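# Swing the backboard clips out into the frame groove

## Task

Rotate each metal clip on the backboard outward so that its loose tip lodges in the groove cut into the frame's inner wall, where it keeps the backboard in place. Every clip must end up this way.

## Robot and tools

Robot: two arms, left_arm (on the +y side) and right_arm. Each has six joints plus a gripper. Each base sits on a tilted plate, and one metal frame behind the arms carries both plates. A 'too close' warning treats a plate and its half of that frame as part of the arm mounted on it. Calibrated base poses in the scene frame: left_arm (-0.031, +0.151, +0.253) m, quat_wxyz (+0.998, -0.011, +0.064, 0). right_arm (+0.013, -0.330, +0.253) m, quat_wxyz (+0.998, +0.010, +0.064, +0.014).

Frames: the scene frame has its origin at table height, halfway between the nominal bases, with +z up and +x pointing out over the table. Image left and right are not the arm names. Hand positions, orientations and wrist-camera poses are reported in the carrying arm's own base frame. Fixed cameras (cam_high, cam_low) and the table use the scene frame. The gripper's fingers point along its +z axis and open along its y axis. end_effector_position is the spot between the pads, about 1 cm short of the tips. Reported hand poses may be off by a few centimetres.

Row layout, shared by all motion tools: one flat list of 14 numbers covering both arms. The first seven are left_arm: waist, shoulder, elbow, wrist pitch, wrist yaw, wrist roll, opening. The last seven are the same for right_arm. Every value lies in [-1, 1].

The six joint values are offsets, not poses. Each is measured from the arm's 'Joint targets' at the start of the action or move, and is scaled so that 1.0 equals 1.202 rad (waist), 1.258 (shoulder), 1.3 (elbow), 2.073 (wrist pitch) or 2.022 (wrist yaw and wrist roll). A 0 holds the current targets.

The waist sign is reversed everywhere, in commands and in readings. Stated joint ranges in rad: waist -2.618 to 3.054 (in your numbers -3.054 to 2.618), shoulder 0 to 3.142, elbow 0 to 3.142, wrist pitch -1.571 to 1.571, wrist yaw -1.571 to 1.571, wrist roll -2.094 to 2.094. If an action asks any joint to go more than 0.059 rad beyond its range, that action is rejected for both arms.

The opening value is absolute: +1 is fully open and -1 is shut. To leave a gripper unchanged, repeat its current command, because a 0 means half-closed.

execute_actions(actions, cameras): actions is a list of up to 15 actions. Each action is a table of up to 15 rows, and each row lasts one 1/30 s step. If a table is shorter than 15 rows, its final row is repeated, so every action lasts 0.5 s. Offsets within an action do not build up row by row, but each new action starts from the updated targets. An empty list only returns the robot state and images. cameras picks which images come back: omitted, null or ["all"] returns all four, and [] returns none.

move(target, speed, blend, opening_speed, blocking, cameras): target is one 14-number row or a list of up to 15 rows. Every row is an offset from the Joint targets held when the move began; rows are not offsets from the previous row.
- speed: top joint speed in rad/s, 0.01 to 2, default 0.5. Give one value, or one per target.
- blend: in rad. It lets the path round intermediate targets instead of stopping at them.
- opening_speed: how fast the gripper command changes, in scale units per second, at least 0.2. Use a slow rate when closing on fragile items.
- Gripper values in the first row take effect at once. Gripper values in later rows are applied only after the arms come to rest at that row.
- Moves take at least 0.5 s, and a move longer than 10 s stops short.
- Moves do not avoid obstacles or the other arm.
- The result adds a 'move:' line. It reports the outcome (done, off_target, moving, held, fault), limits=held if steps were withheld, and the worst joint error for any arm more than 0.035 rad off its target.
- blocking=false returns after about 0.5 s while the move continues.

wait(seconds 0 to 10): lets time pass while the last commands are held. stop(): brakes a running move to a halt. zoom_image(camera, region [x0, y0, x1, y1]): region is in pixels of that camera's latest image, with the top-left corner at (0,0), and may be at most 504x504. Images are 504x504. finished_scene(scene 1 or 2): ends the current scene permanently. Call it only once all clips are seated and stay that way with the robot released.

Reading results:
- Joint positions and Joint velocities come in one block per arm, in joint order (rad, rad/s). The last entry is the pad gap in m, which is 0.094 when fully open.
- Joint targets is the base that your next offsets are counted from.
- grip_measured uses the same -1 to 1 scale as the opening. It reads slightly wide when empty and a little narrower than a part being squeezed.
- Joint torques include the arm's own weight. For joints 1 to 3 they wrap at ±28 N m.
- 'joint sent to its limit' means a joint was clipped at its end stop.
- 'joint command not followed' means the clearance check altered that arm's targets.
- MOTOR HOT appears at 75 °C. At 90 °C the arm folds up and stays idle for the rest of the scene.

Motion limits: each joint target can lead its measured angle only by a fixed amount: 0.202 rad waist, 0.258 shoulder, 0.3 elbow, 0.573 wrist pitch, 0.522 yaw and roll. Targets that would move the hand more than 200 mm get scaled back, so large moves need several actions. If an arm is pressing on something or gets dragged, command its targets back past its measured positions.

Avoid:
- dropping parts, or letting anything end up off the table;
- fast impacts, slams and heavy pressing;
- contact between the two arms;
- holding an arm stretched out or pushing against a stop for long, which overheats the motors.

Press on the clips gently and at low speed. Random tugs on held parts may occur.

Each tool is called after ">>>" as name(argument=value, ...) on one line, values as JSON.

## Session

>>> execute_actions(actions=[])

>>> zoom_image(camera="cam_high", region=[200, 240, 360, 400])

Scene clock: 0.00 s.
left_arm: end_effector_position=(+0.5541, +0.0427, +0.1977) grip_measured=+1.000 end_effector_quat_wxyz=(+0.240, +0.414, +0.875, +0.076) | right_arm: end_effector_position=(+0.4628, +0.1764, +0.0584) grip_measured=+1.000 end_effector_quat_wxyz=(+0.276, +0.186, +0.932, +0.146)
Joint positions: left_arm=[-0.114 2.403 2.654 -1.325 0.12 0.968 0.094] | right_arm=[-0.382 1.955 1.287 -0.269 0.054 0.758 0.094]
Joint velocities: within noise
Joint torques (N m): no reading
Heat: left arm: 36 °C; right arm: 36 °C.
Joint targets: left_arm=[-0.113 2.399 2.659 -1.331 0.126 0.967] | right_arm=[-0.383 1.952 1.290 -0.276 0.057 0.756]
Tool commands: left_gripper/opening=+1.0 right_gripper/opening=+1.0
camera_calibration:
cam_left_wrist: T_world_to_cam=[[-0.750154, -0.546395, -0.372454, 0.517365], [-0.61703, 0.780923, 0.0971269, 0.335723], [0.237788, 0.302675, -0.922954, 0.16048], [0, 0, 0, 1]] pos_world=[0.557094, -0.0280608, 0.308203]
cam_right_wrist: T_world_to_cam=[[-0.37289, -0.818877, -0.436341, 0.349558], [-0.908854, 0.41707, -0.00601998, 0.393266], [0.186914, 0.394326, -0.899761, 0.0166085], [0, 0, 0, 1]] pos_world=[0.484664, 0.115676, 0.169838]

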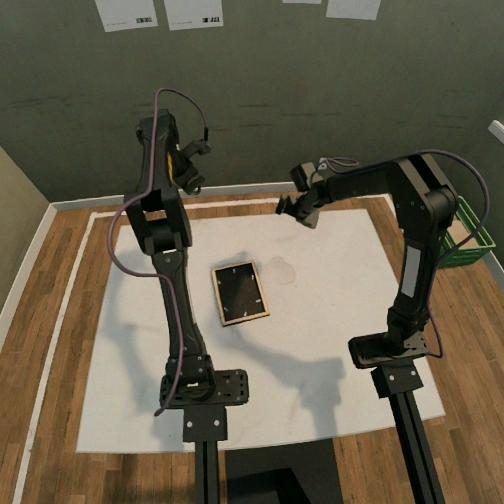

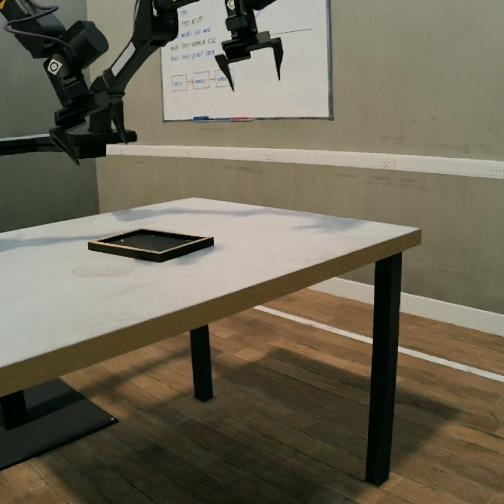

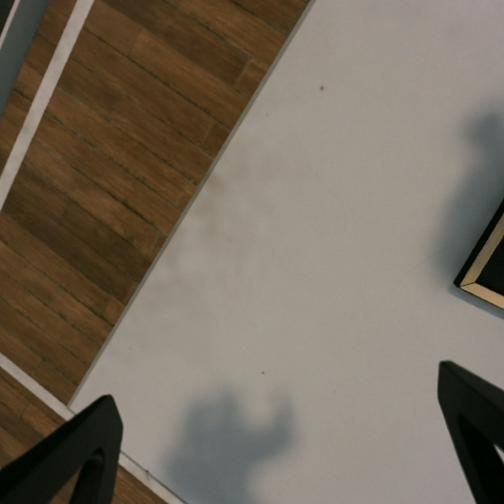

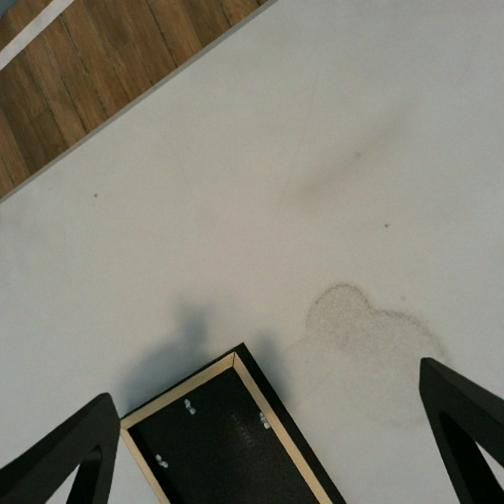

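Scaled by 3.150 from the camera's 504x504 image, which has a finer 720x720 frame.

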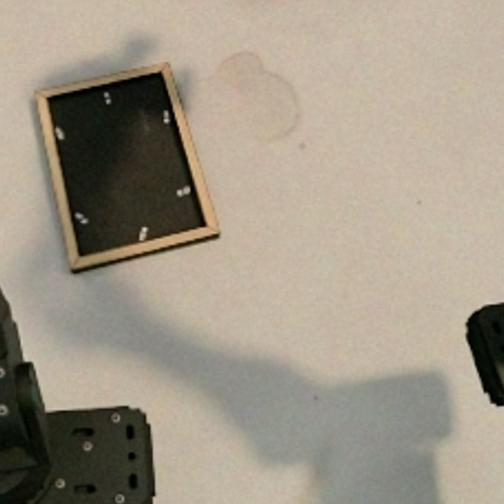

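>>> zoom_image(camera="cam_high", region=[205, 255, 275, 325])

>>> zoom_image(camera="cam_right_wrist", region=[120, 340, 330, 504])

Scaled by 7.200 from the camera's 504x504 image, which has a finer 720x720 frame.

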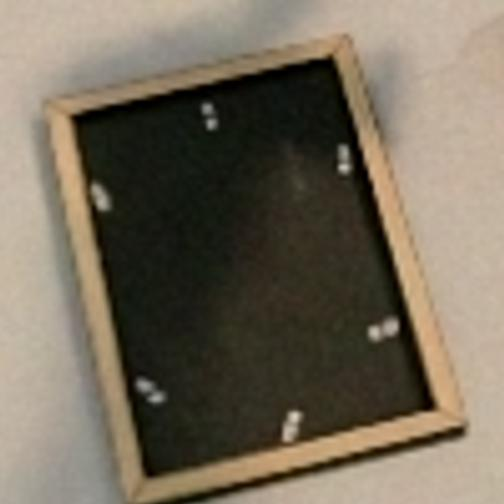

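Scaled by 2.400 from the camera's 504x504 image, which has a finer 720x720 frame.

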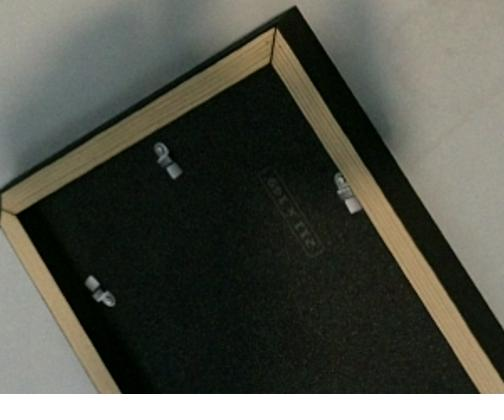

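>>> move(target=[0,0,0,0,0,0,-0.4,0.4018,-0.5978,-0.5308,-0.1081,-0.0282,-0.3739,0.064], speed=0.6, opening_speed=1.0, cameras=[])

>>> move(target=[0.2783,-0.1952,-1.0,0.3472,-0.0861,-0.6627,-0.4,0,0,0,0,0,0,0.064], speed=0.7, cameras=["cam_left_wrist", "cam_high"])

Scene clock: 13.13 s.
left_arm: end_effector_position=(+0.5541, +0.0427, +0.1977) grip_measured=-0.398 end_effector_quat_wxyz=(+0.240, +0.414, +0.875, +0.076) | right_arm: end_effector_position=(+0.2793, -0.0275, +0.0581) grip_measured=+0.066 end_effector_quat_wxyz=(+0.240, +0.052, +0.969, -0.015)
Joint positions: left_arm=[-0.114 2.403 2.654 -1.325 0.12 0.968 0.028] | right_arm=[0.096 1.217 0.618 -0.486 0.008 0.008 0.05]
Joint velocities: within noise
Joint torques (N m): left_arm=[0.23 -15.13 6.61 1.03 0.16 -0.02] | right_arm=[0.31 -5.63 6.37 0.53 -0.11 -0.08]
Heat: left arm: 40 °C; right arm: 39 °C.
Joint targets: left_arm=[-0.113 2.399 2.659 -1.331 0.126 0.967] | right_arm=[0.101 1.200 0.600 -0.500 0.000 0.000]
move: done
No camera images: "cameras" was empty.

Scene clock: 15.90 s.
left_arm: end_effector_position=(+0.4059, -0.0818, -0.0523) grip_measured=-0.398 end_effector_quat_wxyz=(+0.065, -0.076, +0.995, +0.000) | right_arm: end_effector_position=(+0.2793, -0.0275, +0.0581) grip_measured=+0.066 end_effector_quat_wxyz=(+0.240, +0.051, +0.969, -0.015)
Joint positions: left_arm=[0.218 2.19 1.365 -0.621 -0.038 -0.367 0.028] | right_arm=[0.096 1.217 0.618 -0.486 0.008 0.007 0.05]
Joint velocities: within noise
Joint torques (N m): left_arm=[0.94 -14.74 4.01 0.5 -0.09 -0.11] | right_arm=[0.32 -5.63 6.38 0.53 -0.11 -0.1]
Heat: left arm: 41 °C; right arm: 38 °C.
Joint targets: left_arm=[0.221 2.153 1.359 -0.611 -0.048 -0.373] | right_arm=[0.101 1.200 0.600 -0.500 0.000 0.000]
move: off_target (left_arm); left_arm: the shoulder is farthest, 0.037 rad from its target
camera_calibration:
cam_left_wrist: T_world_to_cam=[[0.0285449, -0.99958, -0.00508274, -0.0888632], [-0.948798, -0.0286943, 0.314578, 0.445568], [-0.314592, -0.00415711, -0.949218, 0.200338], [0, 0, 0, 1]] pos_world=[0.488315, -0.0752077, 0.0495464]
Images, in order (width x height): cam_high 504x504, cam_left_wrist 504x504.

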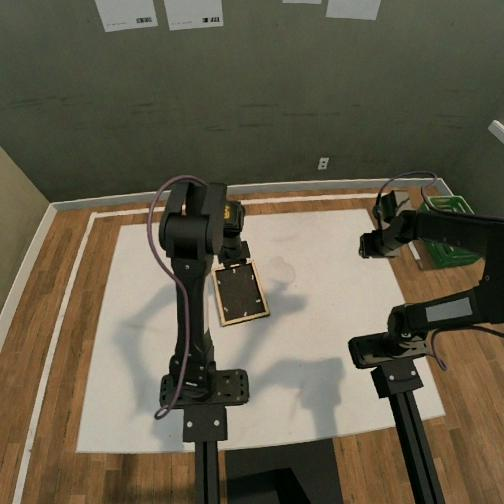

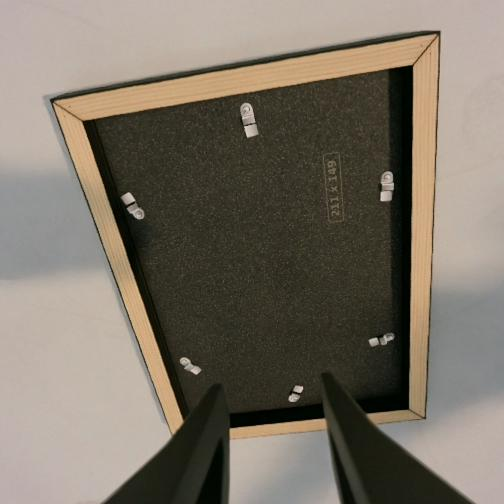

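>>> zoom_image(camera="cam_left_wrist", region=[90, 80, 290, 240])

>>> zoom_image(camera="cam_left_wrist", region=[150, 300, 350, 460])

>>> zoom_image(camera="cam_left_wrist", region=[340, 140, 440, 370])

Scaled by 2.520 from the camera's 504x504 image, which has a finer 720x720 frame.

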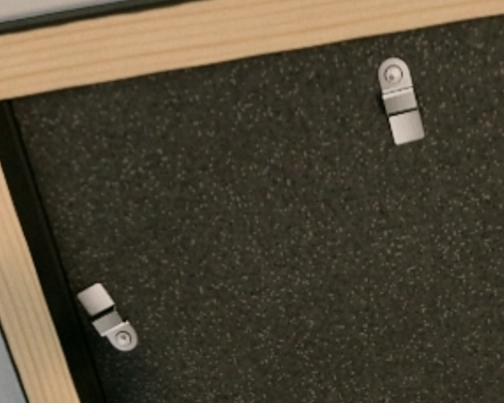

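Scaled by 2.520 from the camera's 504x504 image, which has a finer 720x720 frame.

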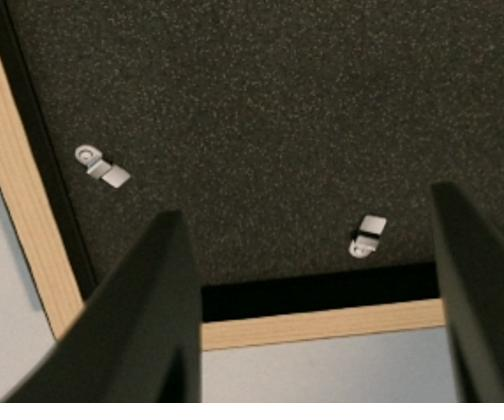

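Scaled by 2.191 from the camera's 504x504 image, which has a finer 720x720 frame.

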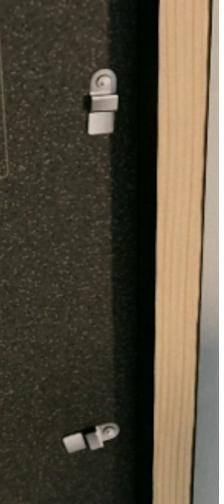

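>>> move(target=[-0.1864,0.2273,0.0538,0.0767,0.0183,0.0841,-0.289,0,0,0,0,0,0,0.064], speed=0.5, cameras=["cam_left_wrist"])

Scene clock: 34.20 s.
left_arm: end_effector_position=(+0.4257, +0.0063, -0.1278) grip_measured=-0.291 end_effector_quat_wxyz=(+0.053, -0.108, +0.993, +0.004) | right_arm: end_effector_position=(+0.2794, -0.0274, +0.0581) grip_measured=+0.066 end_effector_quat_wxyz=(+0.240, +0.051, +0.969, -0.014)
Joint positions: left_arm=[-0.005 2.417 1.414 -0.463 -0.018 -0.21 0.033] | right_arm=[0.096 1.217 0.618 -0.486 0.008 0.007 0.05]
Joint velocities: within noise
Joint torques (N m): left_arm=[0.65 -10.45 4.81 0.48 0.09 0.1] | right_arm=[0.32 -5.61 6.37 0.53 -0.11 -0.1]
Heat: left arm: 42 °C; right arm: 37 °C.
Joint targets: left_arm=[-0.003 2.440 1.429 -0.452 -0.011 -0.203] | right_arm=[0.101 1.200 0.600 -0.500 0.000 0.000]
move: done
camera_calibration:
cam_left_wrist: T_world_to_cam=[[0.0927367, -0.995662, -0.00754999, -0.0293912], [-0.93734, -0.0898572, 0.336629, 0.488986], [-0.335847, -0.0241409, -0.941607, 0.145453], [0, 0, 0, 1]] pos_world=[0.509921, 0.0181865, -0.027869]
Images, in order (width x height): cam_left_wrist 504x504.

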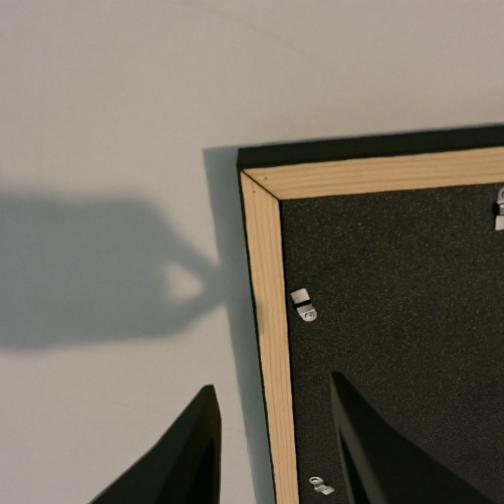

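>>> move(target=[0,0.1002,0.0323,0.0468,0,0.0153,-0.289,0,0,0,0,0,0,0.064], speed=0.25, cameras=["cam_left_wrist"])

>>> zoom_image(camera="cam_left_wrist", region=[200, 320, 360, 480])

Scene clock: 37.67 s.
left_arm: end_effector_position=(+0.4361, +0.0063, -0.1654) grip_measured=-0.291 end_effector_quat_wxyz=(+0.063, -0.092, +0.994, +0.004) | right_arm: end_effector_position=(+0.2794, -0.0274, +0.0581) grip_measured=+0.066 end_effector_quat_wxyz=(+0.240, +0.051, +0.969, -0.014)
Joint positions: left_arm=[-0.005 2.536 1.456 -0.366 -0.018 -0.179 0.033] | right_arm=[0.096 1.217 0.618 -0.486 0.008 0.007 0.05]
Joint velocities: within noise
Joint torques (N m): left_arm=[0.58 -10.14 4.53 0.52 0.11 0.07] | right_arm=[0.32 -5.63 6.37 0.54 -0.11 -0.1]
Heat: left arm: 41 °C; right arm: 37 °C.
Joint targets: left_arm=[-0.003 2.565 1.470 -0.355 -0.011 -0.172] | right_arm=[0.101 1.200 0.600 -0.500 0.000 0.000]
move: done
camera_calibration:
cam_left_wrist: T_world_to_cam=[[0.0618821, -0.99804, -0.00931582, -0.0174804], [-0.946123, -0.0616303, 0.317888, 0.511975], [-0.31784, -0.0108577, -0.948082, 0.104486], [0, 0, 0, 1]] pos_world=[0.518683, 0.0152415, -0.0638527]
Images, in order (width x height): cam_left_wrist 504x504.

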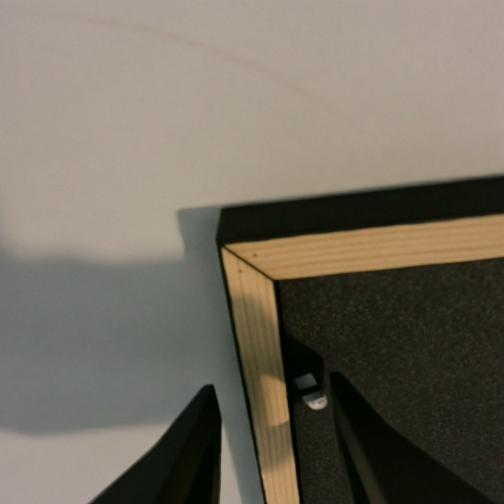

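Scaled by 3.150 from the camera's 504x504 image, which has a finer 720x720 frame.

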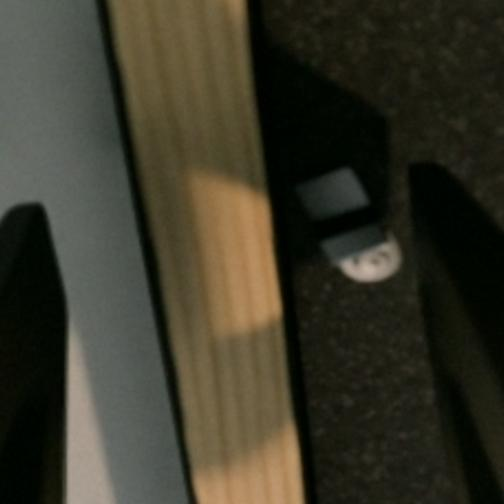

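>>> move(target=[0,0.0183,0.0077,0.0058,0,0,-0.289,0,0,0,0,0,0,0.064], speed=0.06, cameras=["cam_left_wrist"])

>>> zoom_image(camera="cam_left_wrist", region=[200, 320, 360, 480])

Scene clock: 40.50 s.
left_arm: end_effector_position=(+0.4377, +0.0063, -0.1709) grip_measured=-0.291 end_effector_quat_wxyz=(+0.064, -0.092, +0.994, +0.003) | right_arm: end_effector_position=(+0.2794, -0.0274, +0.0581) grip_measured=+0.066 end_effector_quat_wxyz=(+0.240, +0.051, +0.969, -0.014)
Joint positions: left_arm=[-0.005 2.554 1.465 -0.354 -0.018 -0.178 0.033] | right_arm=[0.096 1.217 0.618 -0.486 0.008 0.007 0.05]
Joint velocities: within noise
Joint torques (N m): left_arm=[0.51 -9.73 4.63 0.53 0.08 0.06] | right_arm=[0.31 -5.63 6.37 0.53 -0.11 -0.1]
Heat: left arm: 41 °C; right arm: 37 °C.
Joint targets: left_arm=[-0.003 2.588 1.481 -0.343 -0.011 -0.172] | right_arm=[0.101 1.200 0.600 -0.500 0.000 0.000]
move: done
camera_calibration:
cam_left_wrist: T_world_to_cam=[[0.061148, -0.998086, -0.00928245, -0.0172927], [-0.94689, -0.0609478, 0.315729, 0.515144], [-0.31569, -0.0105167, -0.948804, 0.0987354], [0, 0, 0, 1]] pos_world=[0.520012, 0.0151757, -0.0691257]
Images, in order (width x height): cam_left_wrist 504x504.

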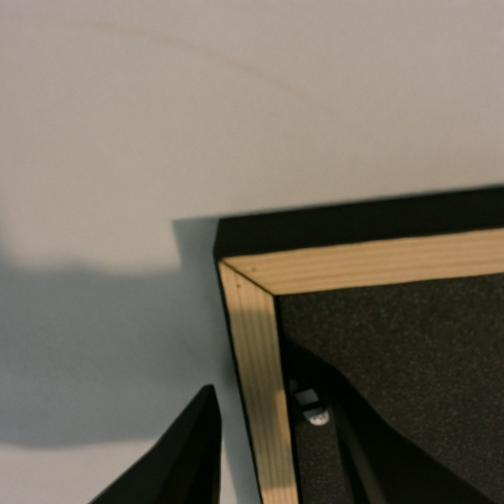

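Scaled by 3.150 from the camera's 504x504 image, which has a finer 720x720 frame.

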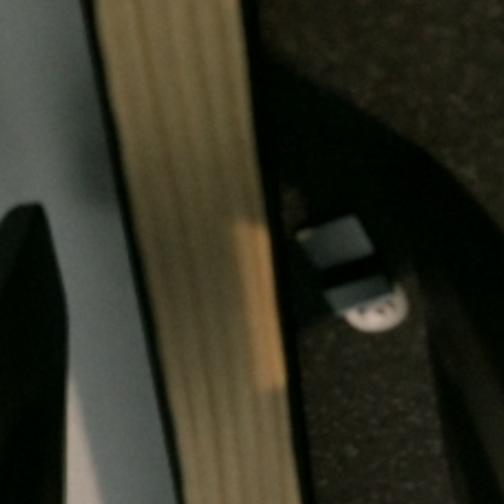

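>>> move(target=[0,0.0040,0.0008,0.0012,0,0,-0.289,0,0,0,0,0,0,0.064], speed=0.05, cameras=[])

>>> move(target=[0,0.0040,0.0008,0.0012,0,0,-0.289,0,0,0,0,0,0,0.064], speed=0.05, cameras=[])

Scene clock: 43.17 s.
left_arm: end_effector_position=(+0.4387, +0.0063, -0.1712) grip_measured=-0.291 end_effector_quat_wxyz=(+0.066, -0.092, +0.994, +0.003) | right_arm: end_effector_position=(+0.2794, -0.0274, +0.0581) grip_measured=+0.066 end_effector_quat_wxyz=(+0.240, +0.051, +0.969, -0.014)
Joint positions: left_arm=[-0.005 2.556 1.466 -0.351 -0.018 -0.178 0.033] | right_arm=[0.096 1.217 0.618 -0.486 0.008 0.007 0.05]
Joint velocities: within noise
Joint torques (N m): left_arm=[0.5 -9.5 4.37 0.49 0.08 0.08] | right_arm=[0.31 -5.63 6.38 0.53 -0.11 -0.1]
Heat: left arm: 41 °C; right arm: 37 °C.
Joint targets: left_arm=[-0.003 2.593 1.481 -0.341 -0.011 -0.172] | right_arm=[0.101 1.200 0.600 -0.500 0.000 0.000]
move: off_target (left_arm); left_arm: the shoulder is farthest, 0.037 rad from its target
No camera images: "cameras" was empty.

Scene clock: 43.87 s.
left_arm: end_effector_position=(+0.4390, +0.0063, -0.1713) grip_measured=-0.291 end_effector_quat_wxyz=(+0.066, -0.091, +0.994, +0.003) | right_arm: end_effector_position=(+0.2794, -0.0274, +0.0581) grip_measured=+0.066 end_effector_quat_wxyz=(+0.240, +0.051, +0.969, -0.014)
Joint positions: left_arm=[-0.005 2.557 1.467 -0.35 -0.018 -0.178 0.033] | right_arm=[0.096 1.217 0.618 -0.486 0.008 0.007 0.05]
Joint velocities: within noise
Joint torques (N m): left_arm=[0.4 -9.18 4.48 0.53 0.14 0.01] | right_arm=[0.34 -5.61 6.38 0.53 -0.11 -0.1]
Heat: left arm: 41 °C; right arm: 37 °C.
Joint targets: left_arm=[-0.003 2.598 1.482 -0.338 -0.011 -0.172] | right_arm=[0.101 1.200 0.600 -0.500 0.000 0.000]
move: off_target (left_arm); left_arm: the shoulder is farthest, 0.042 rad from its target
No camera images: "cameras" was empty.

>>> move(target=[0,0,0,0,0,0,-0.40,0,0,0,0,0,0,0.064], opening_speed=0.3, cameras=["cam_left_wrist"])

>>> zoom_image(camera="cam_left_wrist", region=[200, 320, 360, 480])

Scene clock: 45.20 s.
left_arm: end_effector_position=(+0.4394, +0.0057, -0.1712) grip_measured=-0.398 end_effector_quat_wxyz=(+0.067, -0.091, +0.994, +0.002) | right_arm: end_effector_position=(+0.2794, -0.0274, +0.0581) grip_measured=+0.066 end_effector_quat_wxyz=(+0.240, +0.051, +0.969, -0.014)
Joint positions: left_arm=[-0.005 2.557 1.467 -0.349 -0.015 -0.178 0.028] | right_arm=[0.096 1.217 0.618 -0.486 0.008 0.007 0.05]
Joint velocities: within noise
Joint torques (N m): left_arm=[0.64 -9.2 4.62 0.51 0.06 0.04] | right_arm=[0.32 -5.61 6.37 0.53 -0.11 -0.1]
Heat: left arm: 41 °C; right arm: 37 °C.
Joint targets: left_arm=[-0.003 2.598 1.482 -0.338 -0.011 -0.172] | right_arm=[0.101 1.200 0.600 -0.500 0.000 0.000]
move: off_target (left_arm); left_arm: the shoulder is farthest, 0.041 rad from its target
camera_calibration:
cam_left_wrist: T_world_to_cam=[[0.0603692, -0.99816, -0.00561306, -0.0170341], [-0.948734, -0.0591259, 0.310496, 0.516771], [-0.310256, -0.0134191, -0.950558, 0.0962967], [0, 0, 0, 1]] pos_world=[0.521184, 0.014844, -0.0690153]
Images, in order (width x height): cam_left_wrist 504x504.

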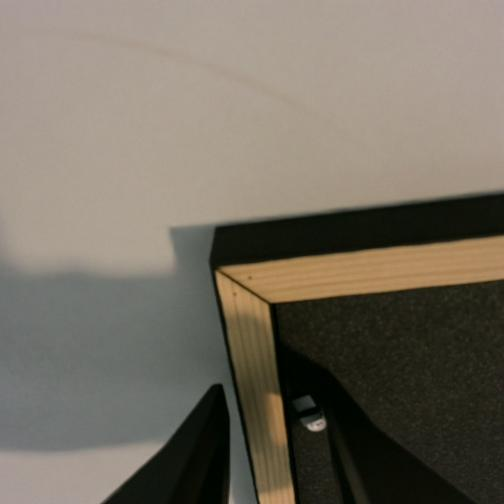

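Scaled by 3.150 from the camera's 504x504 image, which has a finer 720x720 frame.

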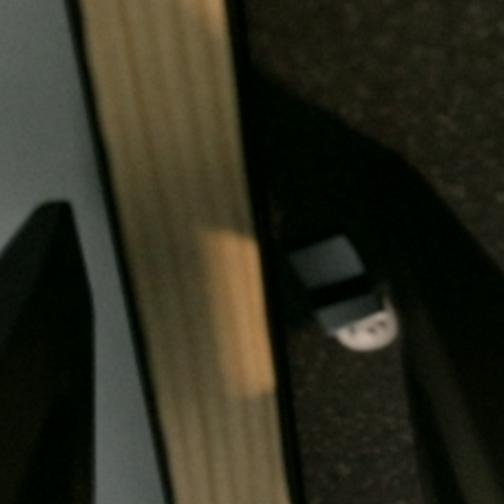

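>>> move(target=[[0,-0.0636,0,0,0,0,-0.40,0,0,0,0,0,0,0.064],[0,-0.0954,-0.0231,-0.0145,0,0,-0.289,0,0,0,0,0,0,0.064],[0,-0.0080,-0.0077,0,0,0,-0.289,0,0,0,0,0,0,0.064]], speed=[0.2,0.2,0.1], blend=[0.02,0,0], opening_speed=0.8, cameras=["cam_left_wrist"])

>>> zoom_image(camera="cam_left_wrist", region=[200, 320, 360, 480])

Scene clock: 49.90 s.
left_arm: end_effector_position=(+0.4380, +0.0057, -0.1714) grip_measured=-0.291 end_effector_quat_wxyz=(+0.065, -0.091, +0.994, +0.002) | right_arm: end_effector_position=(+0.2794, -0.0274, +0.0581) grip_measured=+0.066 end_effector_quat_wxyz=(+0.240, +0.051, +0.969, -0.014)
Joint positions: left_arm=[-0.005 2.555 1.463 -0.349 -0.015 -0.178 0.033] | right_arm=[0.096 1.217 0.618 -0.486 0.008 0.007 0.05]
Joint velocities: within noise
Joint torques (N m): left_arm=[0.44 -9.83 3.96 0.55 0.05 0.03] | right_arm=[0.32 -5.63 6.38 0.53 -0.11 -0.1]
Heat: left arm: 41 °C; right arm: 37 °C.
Joint targets: left_arm=[-0.003 2.588 1.472 -0.338 -0.011 -0.172] | right_arm=[0.101 1.200 0.600 -0.500 0.000 0.000]
move: done
camera_calibration:
cam_left_wrist: T_world_to_cam=[[0.0603518, -0.99816, -0.00578258, -0.0169781], [-0.947782, -0.0591214, 0.313391, 0.515558], [-0.313156, -0.0134331, -0.949607, 0.0971558], [0, 0, 0, 1]] pos_world=[0.520086, 0.0148387, -0.0694094]
Images, in order (width x height): cam_left_wrist 504x504.

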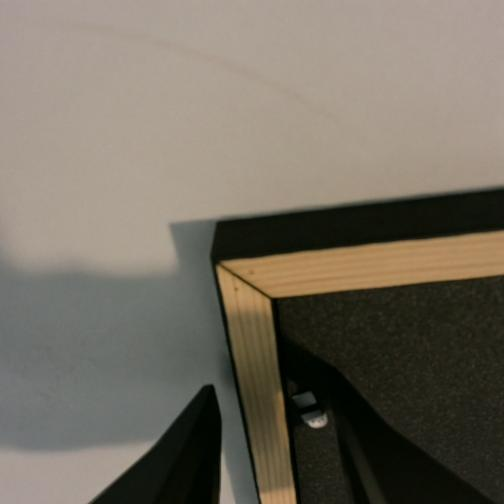

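Scaled by 3.150 from the camera's 504x504 image, which has a finer 720x720 frame.

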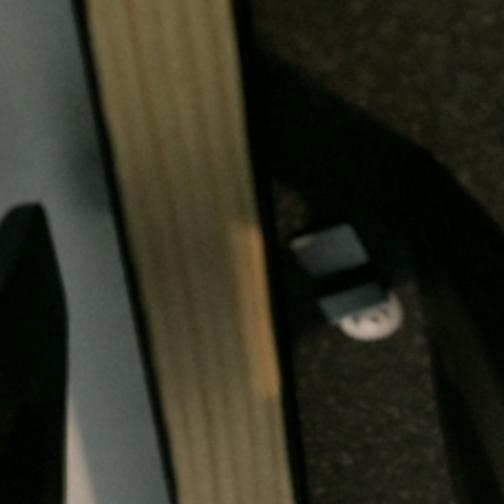

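>>> move(target=[[0,-0.0720,-0.0250,-0.0145,0,0,-0.289,0,0,0,0,0,0,0.064],[0,-0.0024,-0.0070,0.0024,0,0,-0.289,0,0,0,0,0,0,0.064]], speed=[0.2,0.1], cameras=["cam_left_wrist"])

>>> zoom_image(camera="cam_left_wrist", region=[200, 320, 360, 480])

Scene clock: 52.60 s.
left_arm: end_effector_position=(+0.4348, +0.0057, -0.1720) grip_measured=-0.291 end_effector_quat_wxyz=(+0.064, -0.091, +0.994, +0.002) | right_arm: end_effector_position=(+0.2794, -0.0274, +0.0581) grip_measured=+0.066 end_effector_quat_wxyz=(+0.240, +0.051, +0.969, -0.014)
Joint positions: left_arm=[-0.005 2.55 1.45 -0.343 -0.015 -0.178 0.033] | right_arm=[0.096 1.217 0.618 -0.486 0.008 0.007 0.05]
Joint velocities: within noise
Joint torques (N m): left_arm=[0.29 -9.63 4.31 0.48 0.03 0.02] | right_arm=[0.32 -5.61 6.38 0.53 -0.1 -0.1]
Heat: left arm: 41 °C; right arm: 36 °C.
Joint targets: left_arm=[-0.003 2.585 1.463 -0.333 -0.011 -0.172] | right_arm=[0.101 1.200 0.600 -0.500 0.000 0.000]
move: done
camera_calibration:
cam_left_wrist: T_world_to_cam=[[0.0603339, -0.998161, -0.00595205, -0.016827], [-0.946821, -0.0591167, 0.316282, 0.512824], [-0.316052, -0.013447, -0.948646, 0.0970137], [0, 0, 0, 1]] pos_world=[0.517229, 0.014825, -0.0702656]
Images, in order (width x height): cam_left_wrist 504x504.

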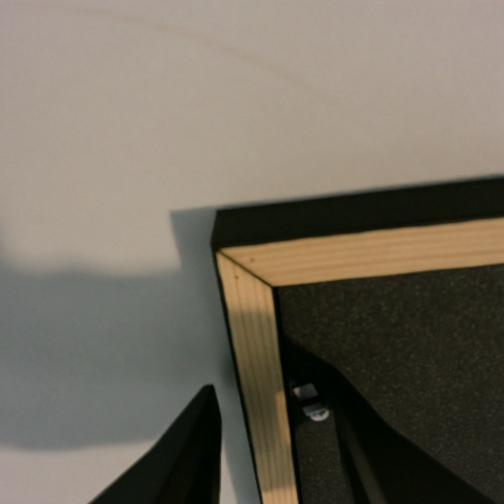

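Scaled by 3.150 from the camera's 504x504 image, which has a finer 720x720 frame.

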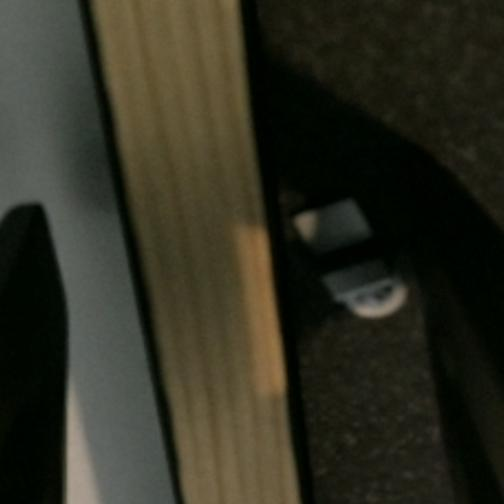

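>>> move(target=[[0,-0.0720,-0.0250,-0.0160,0,0,-0.289,0,0,0,0,0,0,0.064],[0,0.0012,0.0037,-0.0012,0,0,-0.289,0,0,0,0,0,0,0.064]], speed=[0.2,0.1], cameras=["cam_left_wrist"])

>>> zoom_image(camera="cam_left_wrist", region=[200, 320, 360, 480])

Scene clock: 55.13 s.
left_arm: end_effector_position=(+0.4363, +0.0057, -0.1717) grip_measured=-0.291 end_effector_quat_wxyz=(+0.065, -0.091, +0.994, +0.002) | right_arm: end_effector_position=(+0.2794, -0.0274, +0.0581) grip_measured=+0.066 end_effector_quat_wxyz=(+0.240, +0.051, +0.969, -0.014)
Joint positions: left_arm=[-0.005 2.552 1.455 -0.344 -0.015 -0.178 0.033] | right_arm=[0.096 1.217 0.618 -0.486 0.008 0.007 0.05]
Joint velocities: within noise
Joint torques (N m): left_arm=[0.38 -9.68 4.27 0.5 0.03 0.05] | right_arm=[0.31 -5.63 6.38 0.53 -0.11 -0.1]
Heat: left arm: 40 °C; right arm: 36 °C.
Joint targets: left_arm=[-0.003 2.587 1.468 -0.336 -0.011 -0.172] | right_arm=[0.101 1.200 0.600 -0.500 0.000 0.000]
move: done
camera_calibration:
cam_left_wrist: T_world_to_cam=[[0.0603474, -0.99816, -0.00582496, -0.016893], [-0.947543, -0.0591202, 0.314114, 0.514118], [-0.31388, -0.0134366, -0.949367, 0.0966245], [0, 0, 0, 1]] pos_world=[0.518496, 0.0148311, -0.0698577]
Images, in order (width x height): cam_left_wrist 504x504.

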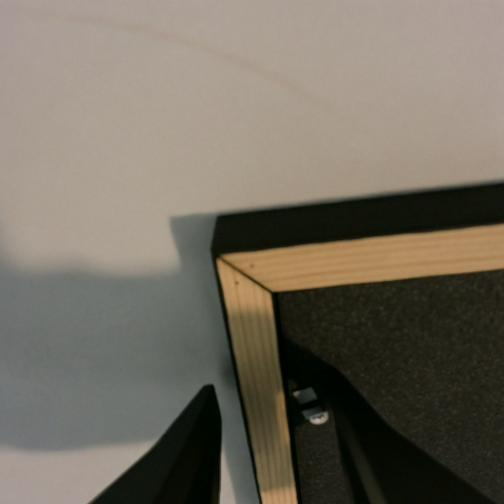

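Scaled by 3.150 from the camera's 504x504 image, which has a finer 720x720 frame.

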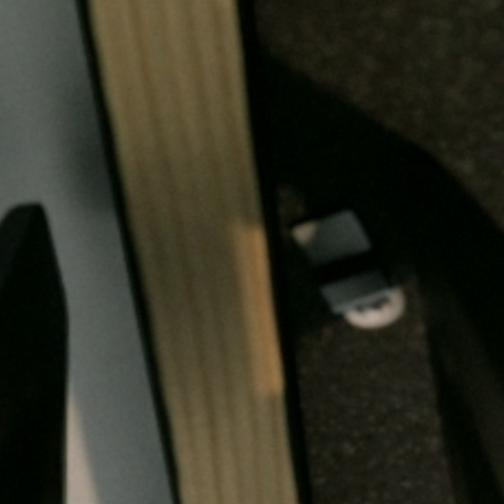

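>>> move(target=[0,0,0,0,0,0,-0.690,0,0,0,0,0,0,0.064], opening_speed=0.3, cameras=["cam_left_wrist"])

>>> zoom_image(camera="cam_left_wrist", region=[200, 320, 360, 480])

>>> move(target=[[0,0,0,0,0,0,-0.60,0,0,0,0,0,0,0.064],[0,-0.064,0,0,0,0,-0.60,0,0,0,0,0,0,0.064],[0,-0.145,-0.050,-0.047,0,0,-0.60,0,0,0,0,0,0,0.064]], speed=0.3, blend=[0,0.02,0], opening_speed=0.5, cameras=["cam_left_wrist"])

>>> zoom_image(camera="cam_left_wrist", region=[250, 280, 350, 380])

Scene clock: 57.60 s.
left_arm: end_effector_position=(+0.4369, +0.0058, -0.1717) grip_measured=-0.687 end_effector_quat_wxyz=(+0.066, -0.091, +0.994, +0.002) | right_arm: end_effector_position=(+0.2794, -0.0274, +0.0581) grip_measured=+0.066 end_effector_quat_wxyz=(+0.240, +0.051, +0.969, -0.014)
Joint positions: left_arm=[-0.005 2.552 1.455 -0.342 -0.015 -0.178 0.015] | right_arm=[0.096 1.217 0.618 -0.486 0.008 0.007 0.05]
Joint velocities: within noise
Joint torques (N m): left_arm=[0.53 -9.72 4.36 0.49 0.06 0.02] | right_arm=[0.32 -5.63 6.37 0.53 -0.1 -0.1]
Heat: left arm: 40 °C; right arm: 36 °C.
Joint targets: left_arm=[-0.003 2.587 1.468 -0.336 -0.011 -0.172] | right_arm=[0.101 1.200 0.600 -0.500 0.000 0.000]
move: done
camera_calibration:
cam_left_wrist: T_world_to_cam=[[0.0604104, -0.998155, -0.00607543, -0.0169266], [-0.948256, -0.059289, 0.311923, 0.514569], [-0.311708, -0.0130823, -0.950088, 0.095798], [0, 0, 0, 1]] pos_world=[0.518827, 0.0148661, -0.0695921]
Images, in order (width x height): cam_left_wrist 504x504.

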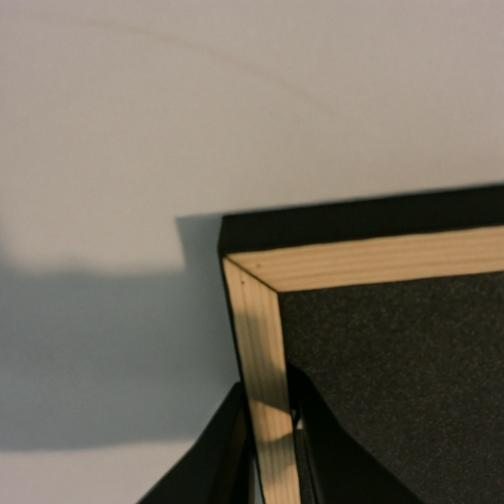

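Scaled by 3.150 from the camera's 504x504 image, which has a finer 720x720 frame.

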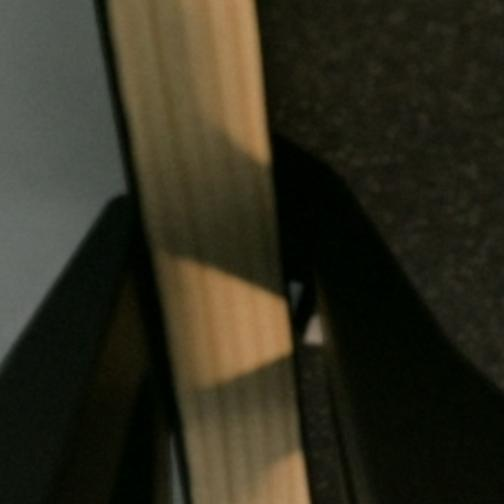

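Scene clock: 59.37 s.
left_arm: end_effector_position=(+0.4313, +0.0057, -0.1332) grip_measured=-0.602 end_effector_quat_wxyz=(+0.064, -0.091, +0.994, +0.002) | right_arm: end_effector_position=(+0.2794, -0.0274, +0.0581) grip_measured=+0.066 end_effector_quat_wxyz=(+0.240, +0.051, +0.969, -0.014)
Joint positions: left_arm=[-0.005 2.433 1.413 -0.423 -0.015 -0.178 0.019] | right_arm=[0.096 1.217 0.618 -0.486 0.008 0.007 0.05]
Joint velocities: within noise
Joint torques (N m): left_arm=[0.68 -14.76 2.73 0.33 0.07 0.06] | right_arm=[0.32 -5.63 6.38 0.53 -0.11 -0.1]
Heat: left arm: 40 °C; right arm: 36 °C.
Joint targets: left_arm=[-0.003 2.404 1.403 -0.433 -0.011 -0.172] | right_arm=[0.101 1.200 0.600 -0.500 0.000 0.000]
move: done
camera_calibration:
cam_left_wrist: T_world_to_cam=[[0.0603892, -0.998155, -0.00626628, -0.0163963], [-0.947179, -0.0592838, 0.315178, 0.497199], [-0.314968, -0.013098, -0.949012, 0.132151], [0, 0, 0, 1]] pos_world=[0.51355, 0.0148407, -0.0313957]
Images, in order (width x height): cam_left_wrist 504x504.

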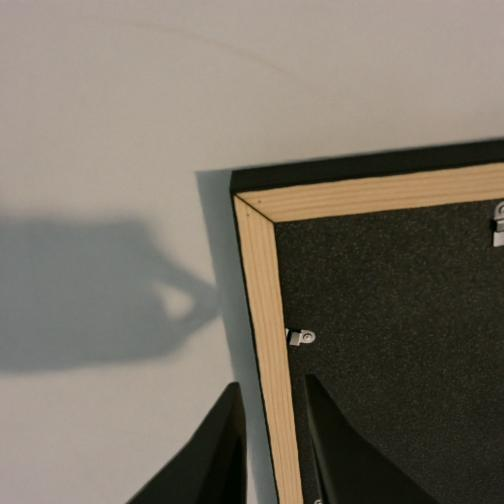

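Scaled by 5.040 from the camera's 504x504 image, which has a finer 720x720 frame.

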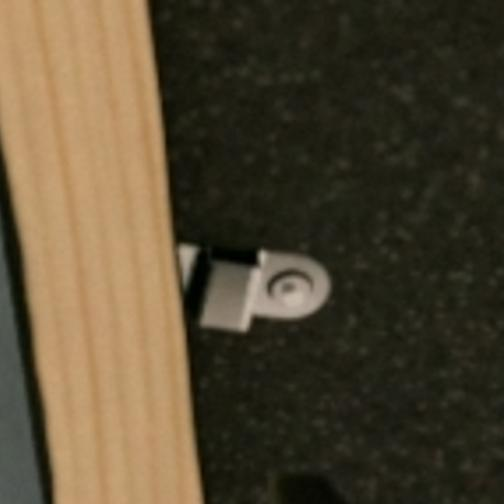

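>>> move(target=[0.0765,-0.1677,-0.4731,0.1973,-0.0148,-0.0465,-0.034,0,0,0,0,0,0,0.064], speed=0.5, opening_speed=0.8, cameras=["cam_left_wrist"])

>>> zoom_image(camera="cam_left_wrist", region=[180, 252, 432, 504])

Scene clock: 66.37 s.
left_arm: end_effector_position=(+0.2984, -0.0181, -0.1533) grip_measured=-0.036 end_effector_quat_wxyz=(+0.053, -0.089, +0.995, +0.007) | right_arm: end_effector_position=(+0.2794, -0.0274, +0.0581) grip_measured=+0.066 end_effector_quat_wxyz=(+0.240, +0.051, +0.969, -0.014)
Joint positions: left_arm=[0.083 2.225 0.792 -0.035 -0.031 -0.26 0.045] | right_arm=[0.096 1.217 0.618 -0.486 0.008 0.007 0.05]
Joint velocities: within noise
Joint torques (N m): left_arm=[0.8 -11.55 0.88 0.49 -0.04 -0.11] | right_arm=[0.32 -5.63 6.38 0.53 -0.11 -0.1]
Heat: left arm: 40 °C; right arm: 36 °C.
Joint targets: left_arm=[0.090 2.193 0.788 -0.024 -0.041 -0.267] | right_arm=[0.101 1.200 0.600 -0.500 0.000 0.000]
move: done
camera_calibration:
cam_left_wrist: T_world_to_cam=[[0.056891, -0.998264, -0.0152659, -0.0326162], [-0.939891, -0.0587085, 0.336391, 0.377407], [-0.336703, -0.00478931, -0.941599, 0.0786525], [0, 0, 0, 1]] pos_world=[0.383059, -0.0100258, -0.0533949]
Images, in order (width x height): cam_left_wrist 504x504.

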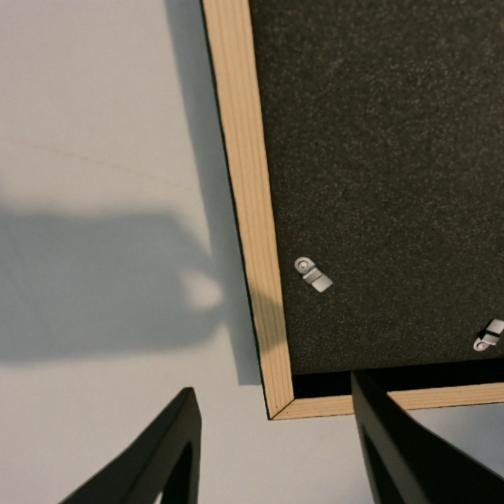

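Scaled by 2.000 from the camera's 504x504 image, which has a finer 720x720 frame.

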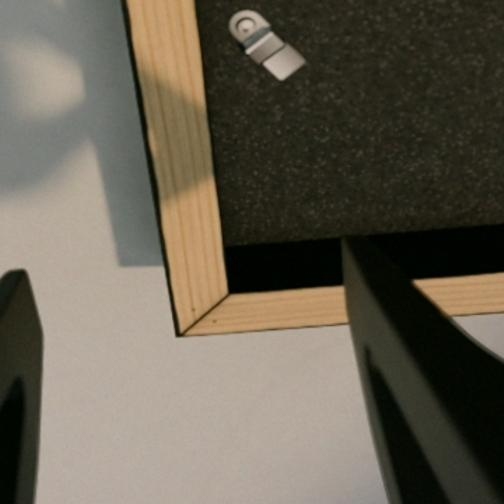

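>>> move(target=[-0.0208,0.1614,0.0562,0.0521,0,0.0124,-0.034,0,0,0,0,0,0,0.064], speed=0.25, cameras=["cam_left_wrist"])

>>> zoom_image(camera="cam_left_wrist", region=[200, 300, 400, 500])

Scene clock: 69.97 s.
left_arm: end_effector_position=(+0.3128, -0.0157, -0.1853) grip_measured=-0.036 end_effector_quat_wxyz=(+0.065, -0.089, +0.994, +0.006) | right_arm: end_effector_position=(+0.2794, -0.0274, +0.0581) grip_measured=+0.066 end_effector_quat_wxyz=(+0.240, +0.051, +0.969, -0.014)
Joint positions: left_arm=[0.071 2.37 0.852 0.073 -0.032 -0.247 0.045] | right_arm=[0.096 1.217 0.618 -0.486 0.008 0.007 0.05]
Joint velocities: within noise
Joint torques (N m): left_arm=[-0.14 -7.1 1.54 0.48 -0.05 0.07] | right_arm=[0.31 -5.63 6.38 0.53 -0.11 -0.1]
Heat: left arm: 40 °C; right arm: 36 °C.
Joint targets: left_arm=[0.065 2.396 0.862 0.084 -0.041 -0.241] | right_arm=[0.101 1.200 0.600 -0.500 0.000 0.000]
move: done
camera_calibration:
cam_left_wrist: T_world_to_cam=[[0.0554567, -0.998362, -0.0140703, -0.0309015], [-0.947461, -0.057065, 0.31474, 0.400175], [-0.315028, -0.00412341, -0.949074, 0.0452714], [0, 0, 0, 1]] pos_world=[0.395126, -0.00782822, -0.0834201]
Images, in order (width x height): cam_left_wrist 504x504.

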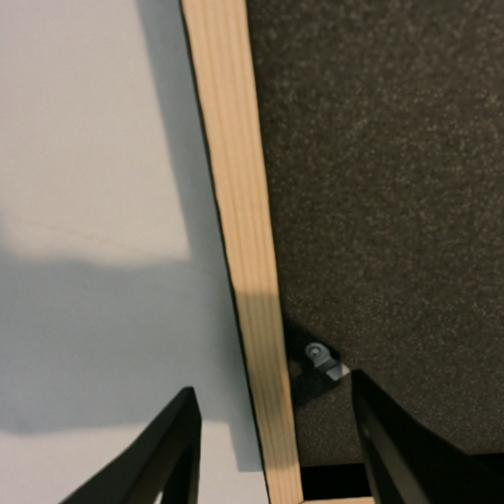

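Scaled by 2.520 from the camera's 504x504 image, which has a finer 720x720 frame.

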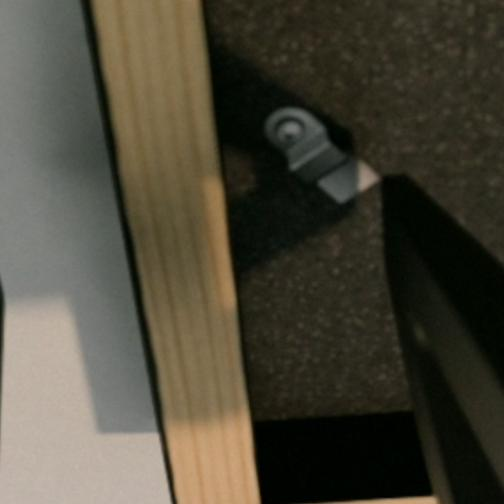

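>>> move(target=[0,0.0231,0.0077,0.0087,0,0,-0.034,0,0,0,0,0,0,0.064], speed=0.06, cameras=["cam_left_wrist"])

>>> zoom_image(camera="cam_left_wrist", region=[200, 300, 400, 500])

Scene clock: 72.03 s.
left_arm: end_effector_position=(+0.3142, -0.0158, -0.1915) grip_measured=-0.036 end_effector_quat_wxyz=(+0.066, -0.088, +0.994, +0.005) | right_arm: end_effector_position=(+0.2794, -0.0274, +0.0581) grip_measured=+0.066 end_effector_quat_wxyz=(+0.240, +0.051, +0.969, -0.014)
Joint positions: left_arm=[0.071 2.397 0.863 0.091 -0.032 -0.247 0.045] | right_arm=[0.096 1.217 0.618 -0.486 0.008 0.007 0.05]
Joint velocities: within noise
Joint torques (N m): left_arm=[-0.13 -6.98 1.25 0.51 -0.1 0.02] | right_arm=[0.32 -5.63 6.37 0.53 -0.1 -0.1]
Heat: left arm: 40 °C; right arm: 36 °C.
Joint targets: left_arm=[0.065 2.425 0.871 0.102 -0.041 -0.241] | right_arm=[0.101 1.200 0.600 -0.500 0.000 0.000]
move: done
camera_calibration:
cam_left_wrist: T_world_to_cam=[[0.0551055, -0.998384, -0.0138785, -0.031024], [-0.948077, -0.0566791, 0.31295, 0.403335], [-0.313231, -0.00408742, -0.949668, 0.0391645], [0, 0, 0, 1]] pos_world=[0.396369, -0.00795309, -0.0894609]
Images, in order (width x height): cam_left_wrist 504x504.

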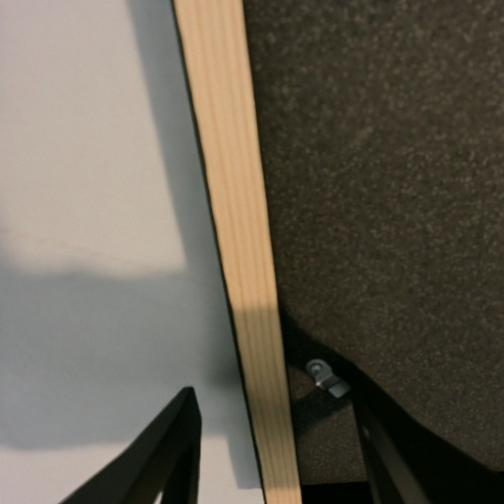

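Scaled by 2.520 from the camera's 504x504 image, which has a finer 720x720 frame.

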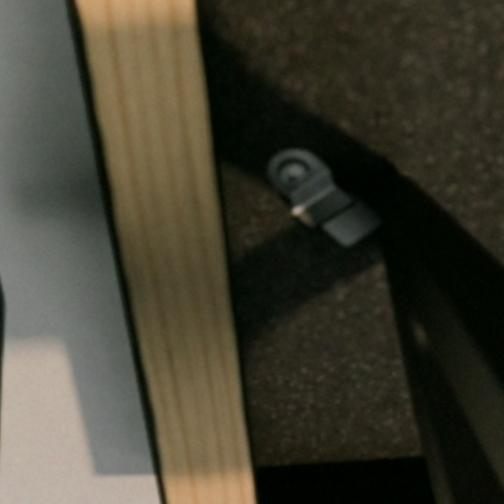

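>>> move(target=[0,0.0040,0.0004,0.0018,0,0,-0.034,0,0,0,0,0,0,0.064], speed=0.05, cameras=[])

>>> move(target=[0,0.0040,0.0004,0.0010,0,0,-0.034,0,0,0,0,0,0,0.064], speed=0.05, cameras=[])

Scene clock: 73.40 s.
left_arm: end_effector_position=(+0.3145, -0.0158, -0.1923) grip_measured=-0.036 end_effector_quat_wxyz=(+0.066, -0.089, +0.994, +0.005) | right_arm: end_effector_position=(+0.2794, -0.0273, +0.0581) grip_measured=+0.066 end_effector_quat_wxyz=(+0.240, +0.051, +0.969, -0.014)
Joint positions: left_arm=[0.071 2.4 0.863 0.097 -0.032 -0.247 0.045] | right_arm=[0.096 1.217 0.618 -0.486 0.007 0.007 0.05]
Joint velocities: within noise
Joint torques (N m): left_arm=[-0.2 -6.69 1.26 0.49 -0.08 0.04] | right_arm=[0.32 -5.63 6.37 0.53 -0.11 -0.1]
Heat: left arm: 40 °C; right arm: 36 °C.
Joint targets: left_arm=[0.065 2.431 0.872 0.106 -0.041 -0.241] | right_arm=[0.101 1.200 0.600 -0.500 0.000 0.000]
move: done
No camera images: "cameras" was empty.

Scene clock: 74.10 s.
left_arm: end_effector_position=(+0.3145, -0.0158, -0.1923) grip_measured=-0.036 end_effector_quat_wxyz=(+0.066, -0.089, +0.994, +0.005) | right_arm: end_effector_position=(+0.2794, -0.0273, +0.0581) grip_measured=+0.066 end_effector_quat_wxyz=(+0.240, +0.051, +0.969, -0.014)
Joint positions: left_arm=[0.071 2.4 0.863 0.097 -0.032 -0.247 0.045] | right_arm=[0.096 1.217 0.618 -0.486 0.007 0.007 0.05]
Joint velocities: within noise
Joint torques (N m): left_arm=[-0.23 -6.41 1.43 0.49 -0.09 0.05] | right_arm=[0.31 -5.63 6.37 0.53 -0.1 -0.1]
Heat: left arm: 40 °C; right arm: 36 °C.
Joint targets: left_arm=[0.065 2.436 0.872 0.108 -0.041 -0.241] | right_arm=[0.101 1.200 0.600 -0.500 0.000 0.000]
move: off_target (left_arm); left_arm: the shoulder is farthest, 0.036 rad from its target
No camera images: "cameras" was empty.

>>> move(target=[0,0,0,0,0,0,-0.69,0,0,0,0,0,0,0.064], opening_speed=0.3, cameras=["cam_left_wrist"])

>>> zoom_image(camera="cam_left_wrist", region=[200, 300, 400, 500])

Scene clock: 77.27 s.
left_arm: end_effector_position=(+0.3132, -0.0129, -0.1926) grip_measured=-0.686 end_effector_quat_wxyz=(+0.064, -0.084, +0.994, +0.011) | right_arm: end_effector_position=(+0.2794, -0.0273, +0.0581) grip_measured=+0.066 end_effector_quat_wxyz=(+0.240, +0.051, +0.969, -0.014)
Joint positions: left_arm=[0.068 2.401 0.864 0.089 -0.041 -0.234 0.015] | right_arm=[0.096 1.217 0.618 -0.486 0.007 0.007 0.05]
Joint velocities: within noise
Joint torques (N m): left_arm=[0.02 -6.41 1.33 0.59 0.02 -0.1] | right_arm=[0.32 -5.63 6.37 0.53 -0.1 -0.1]
Heat: left arm: 39 °C; right arm: 36 °C.
Joint targets: left_arm=[0.064 2.436 0.873 0.108 -0.041 -0.241] | right_arm=[0.101 1.200 0.600 -0.500 0.000 0.000]
move: done
camera_calibration:
cam_left_wrist: T_world_to_cam=[[0.0467473, -0.998589, -0.0252041, -0.0276441], [-0.947054, -0.0523303, 0.316782, 0.403327], [-0.317654, 0.00906093, -0.948163, 0.0396288], [0, 0, 0, 1]] pos_world=[0.395853, -0.00685789, -0.0908892]
Images, in order (width x height): cam_left_wrist 504x504.

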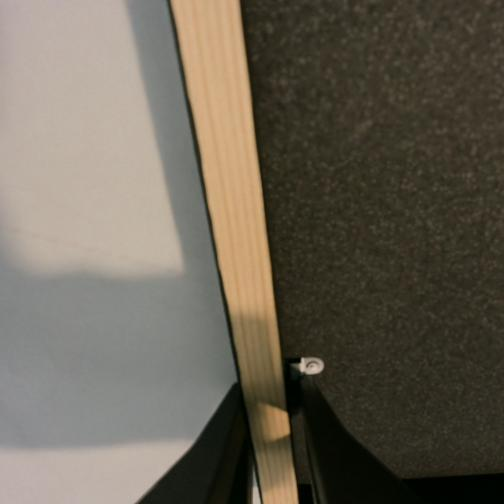

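Scaled by 2.520 from the camera's 504x504 image, which has a finer 720x720 frame.

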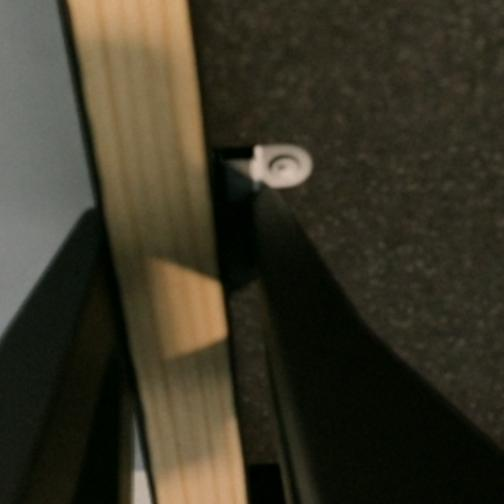

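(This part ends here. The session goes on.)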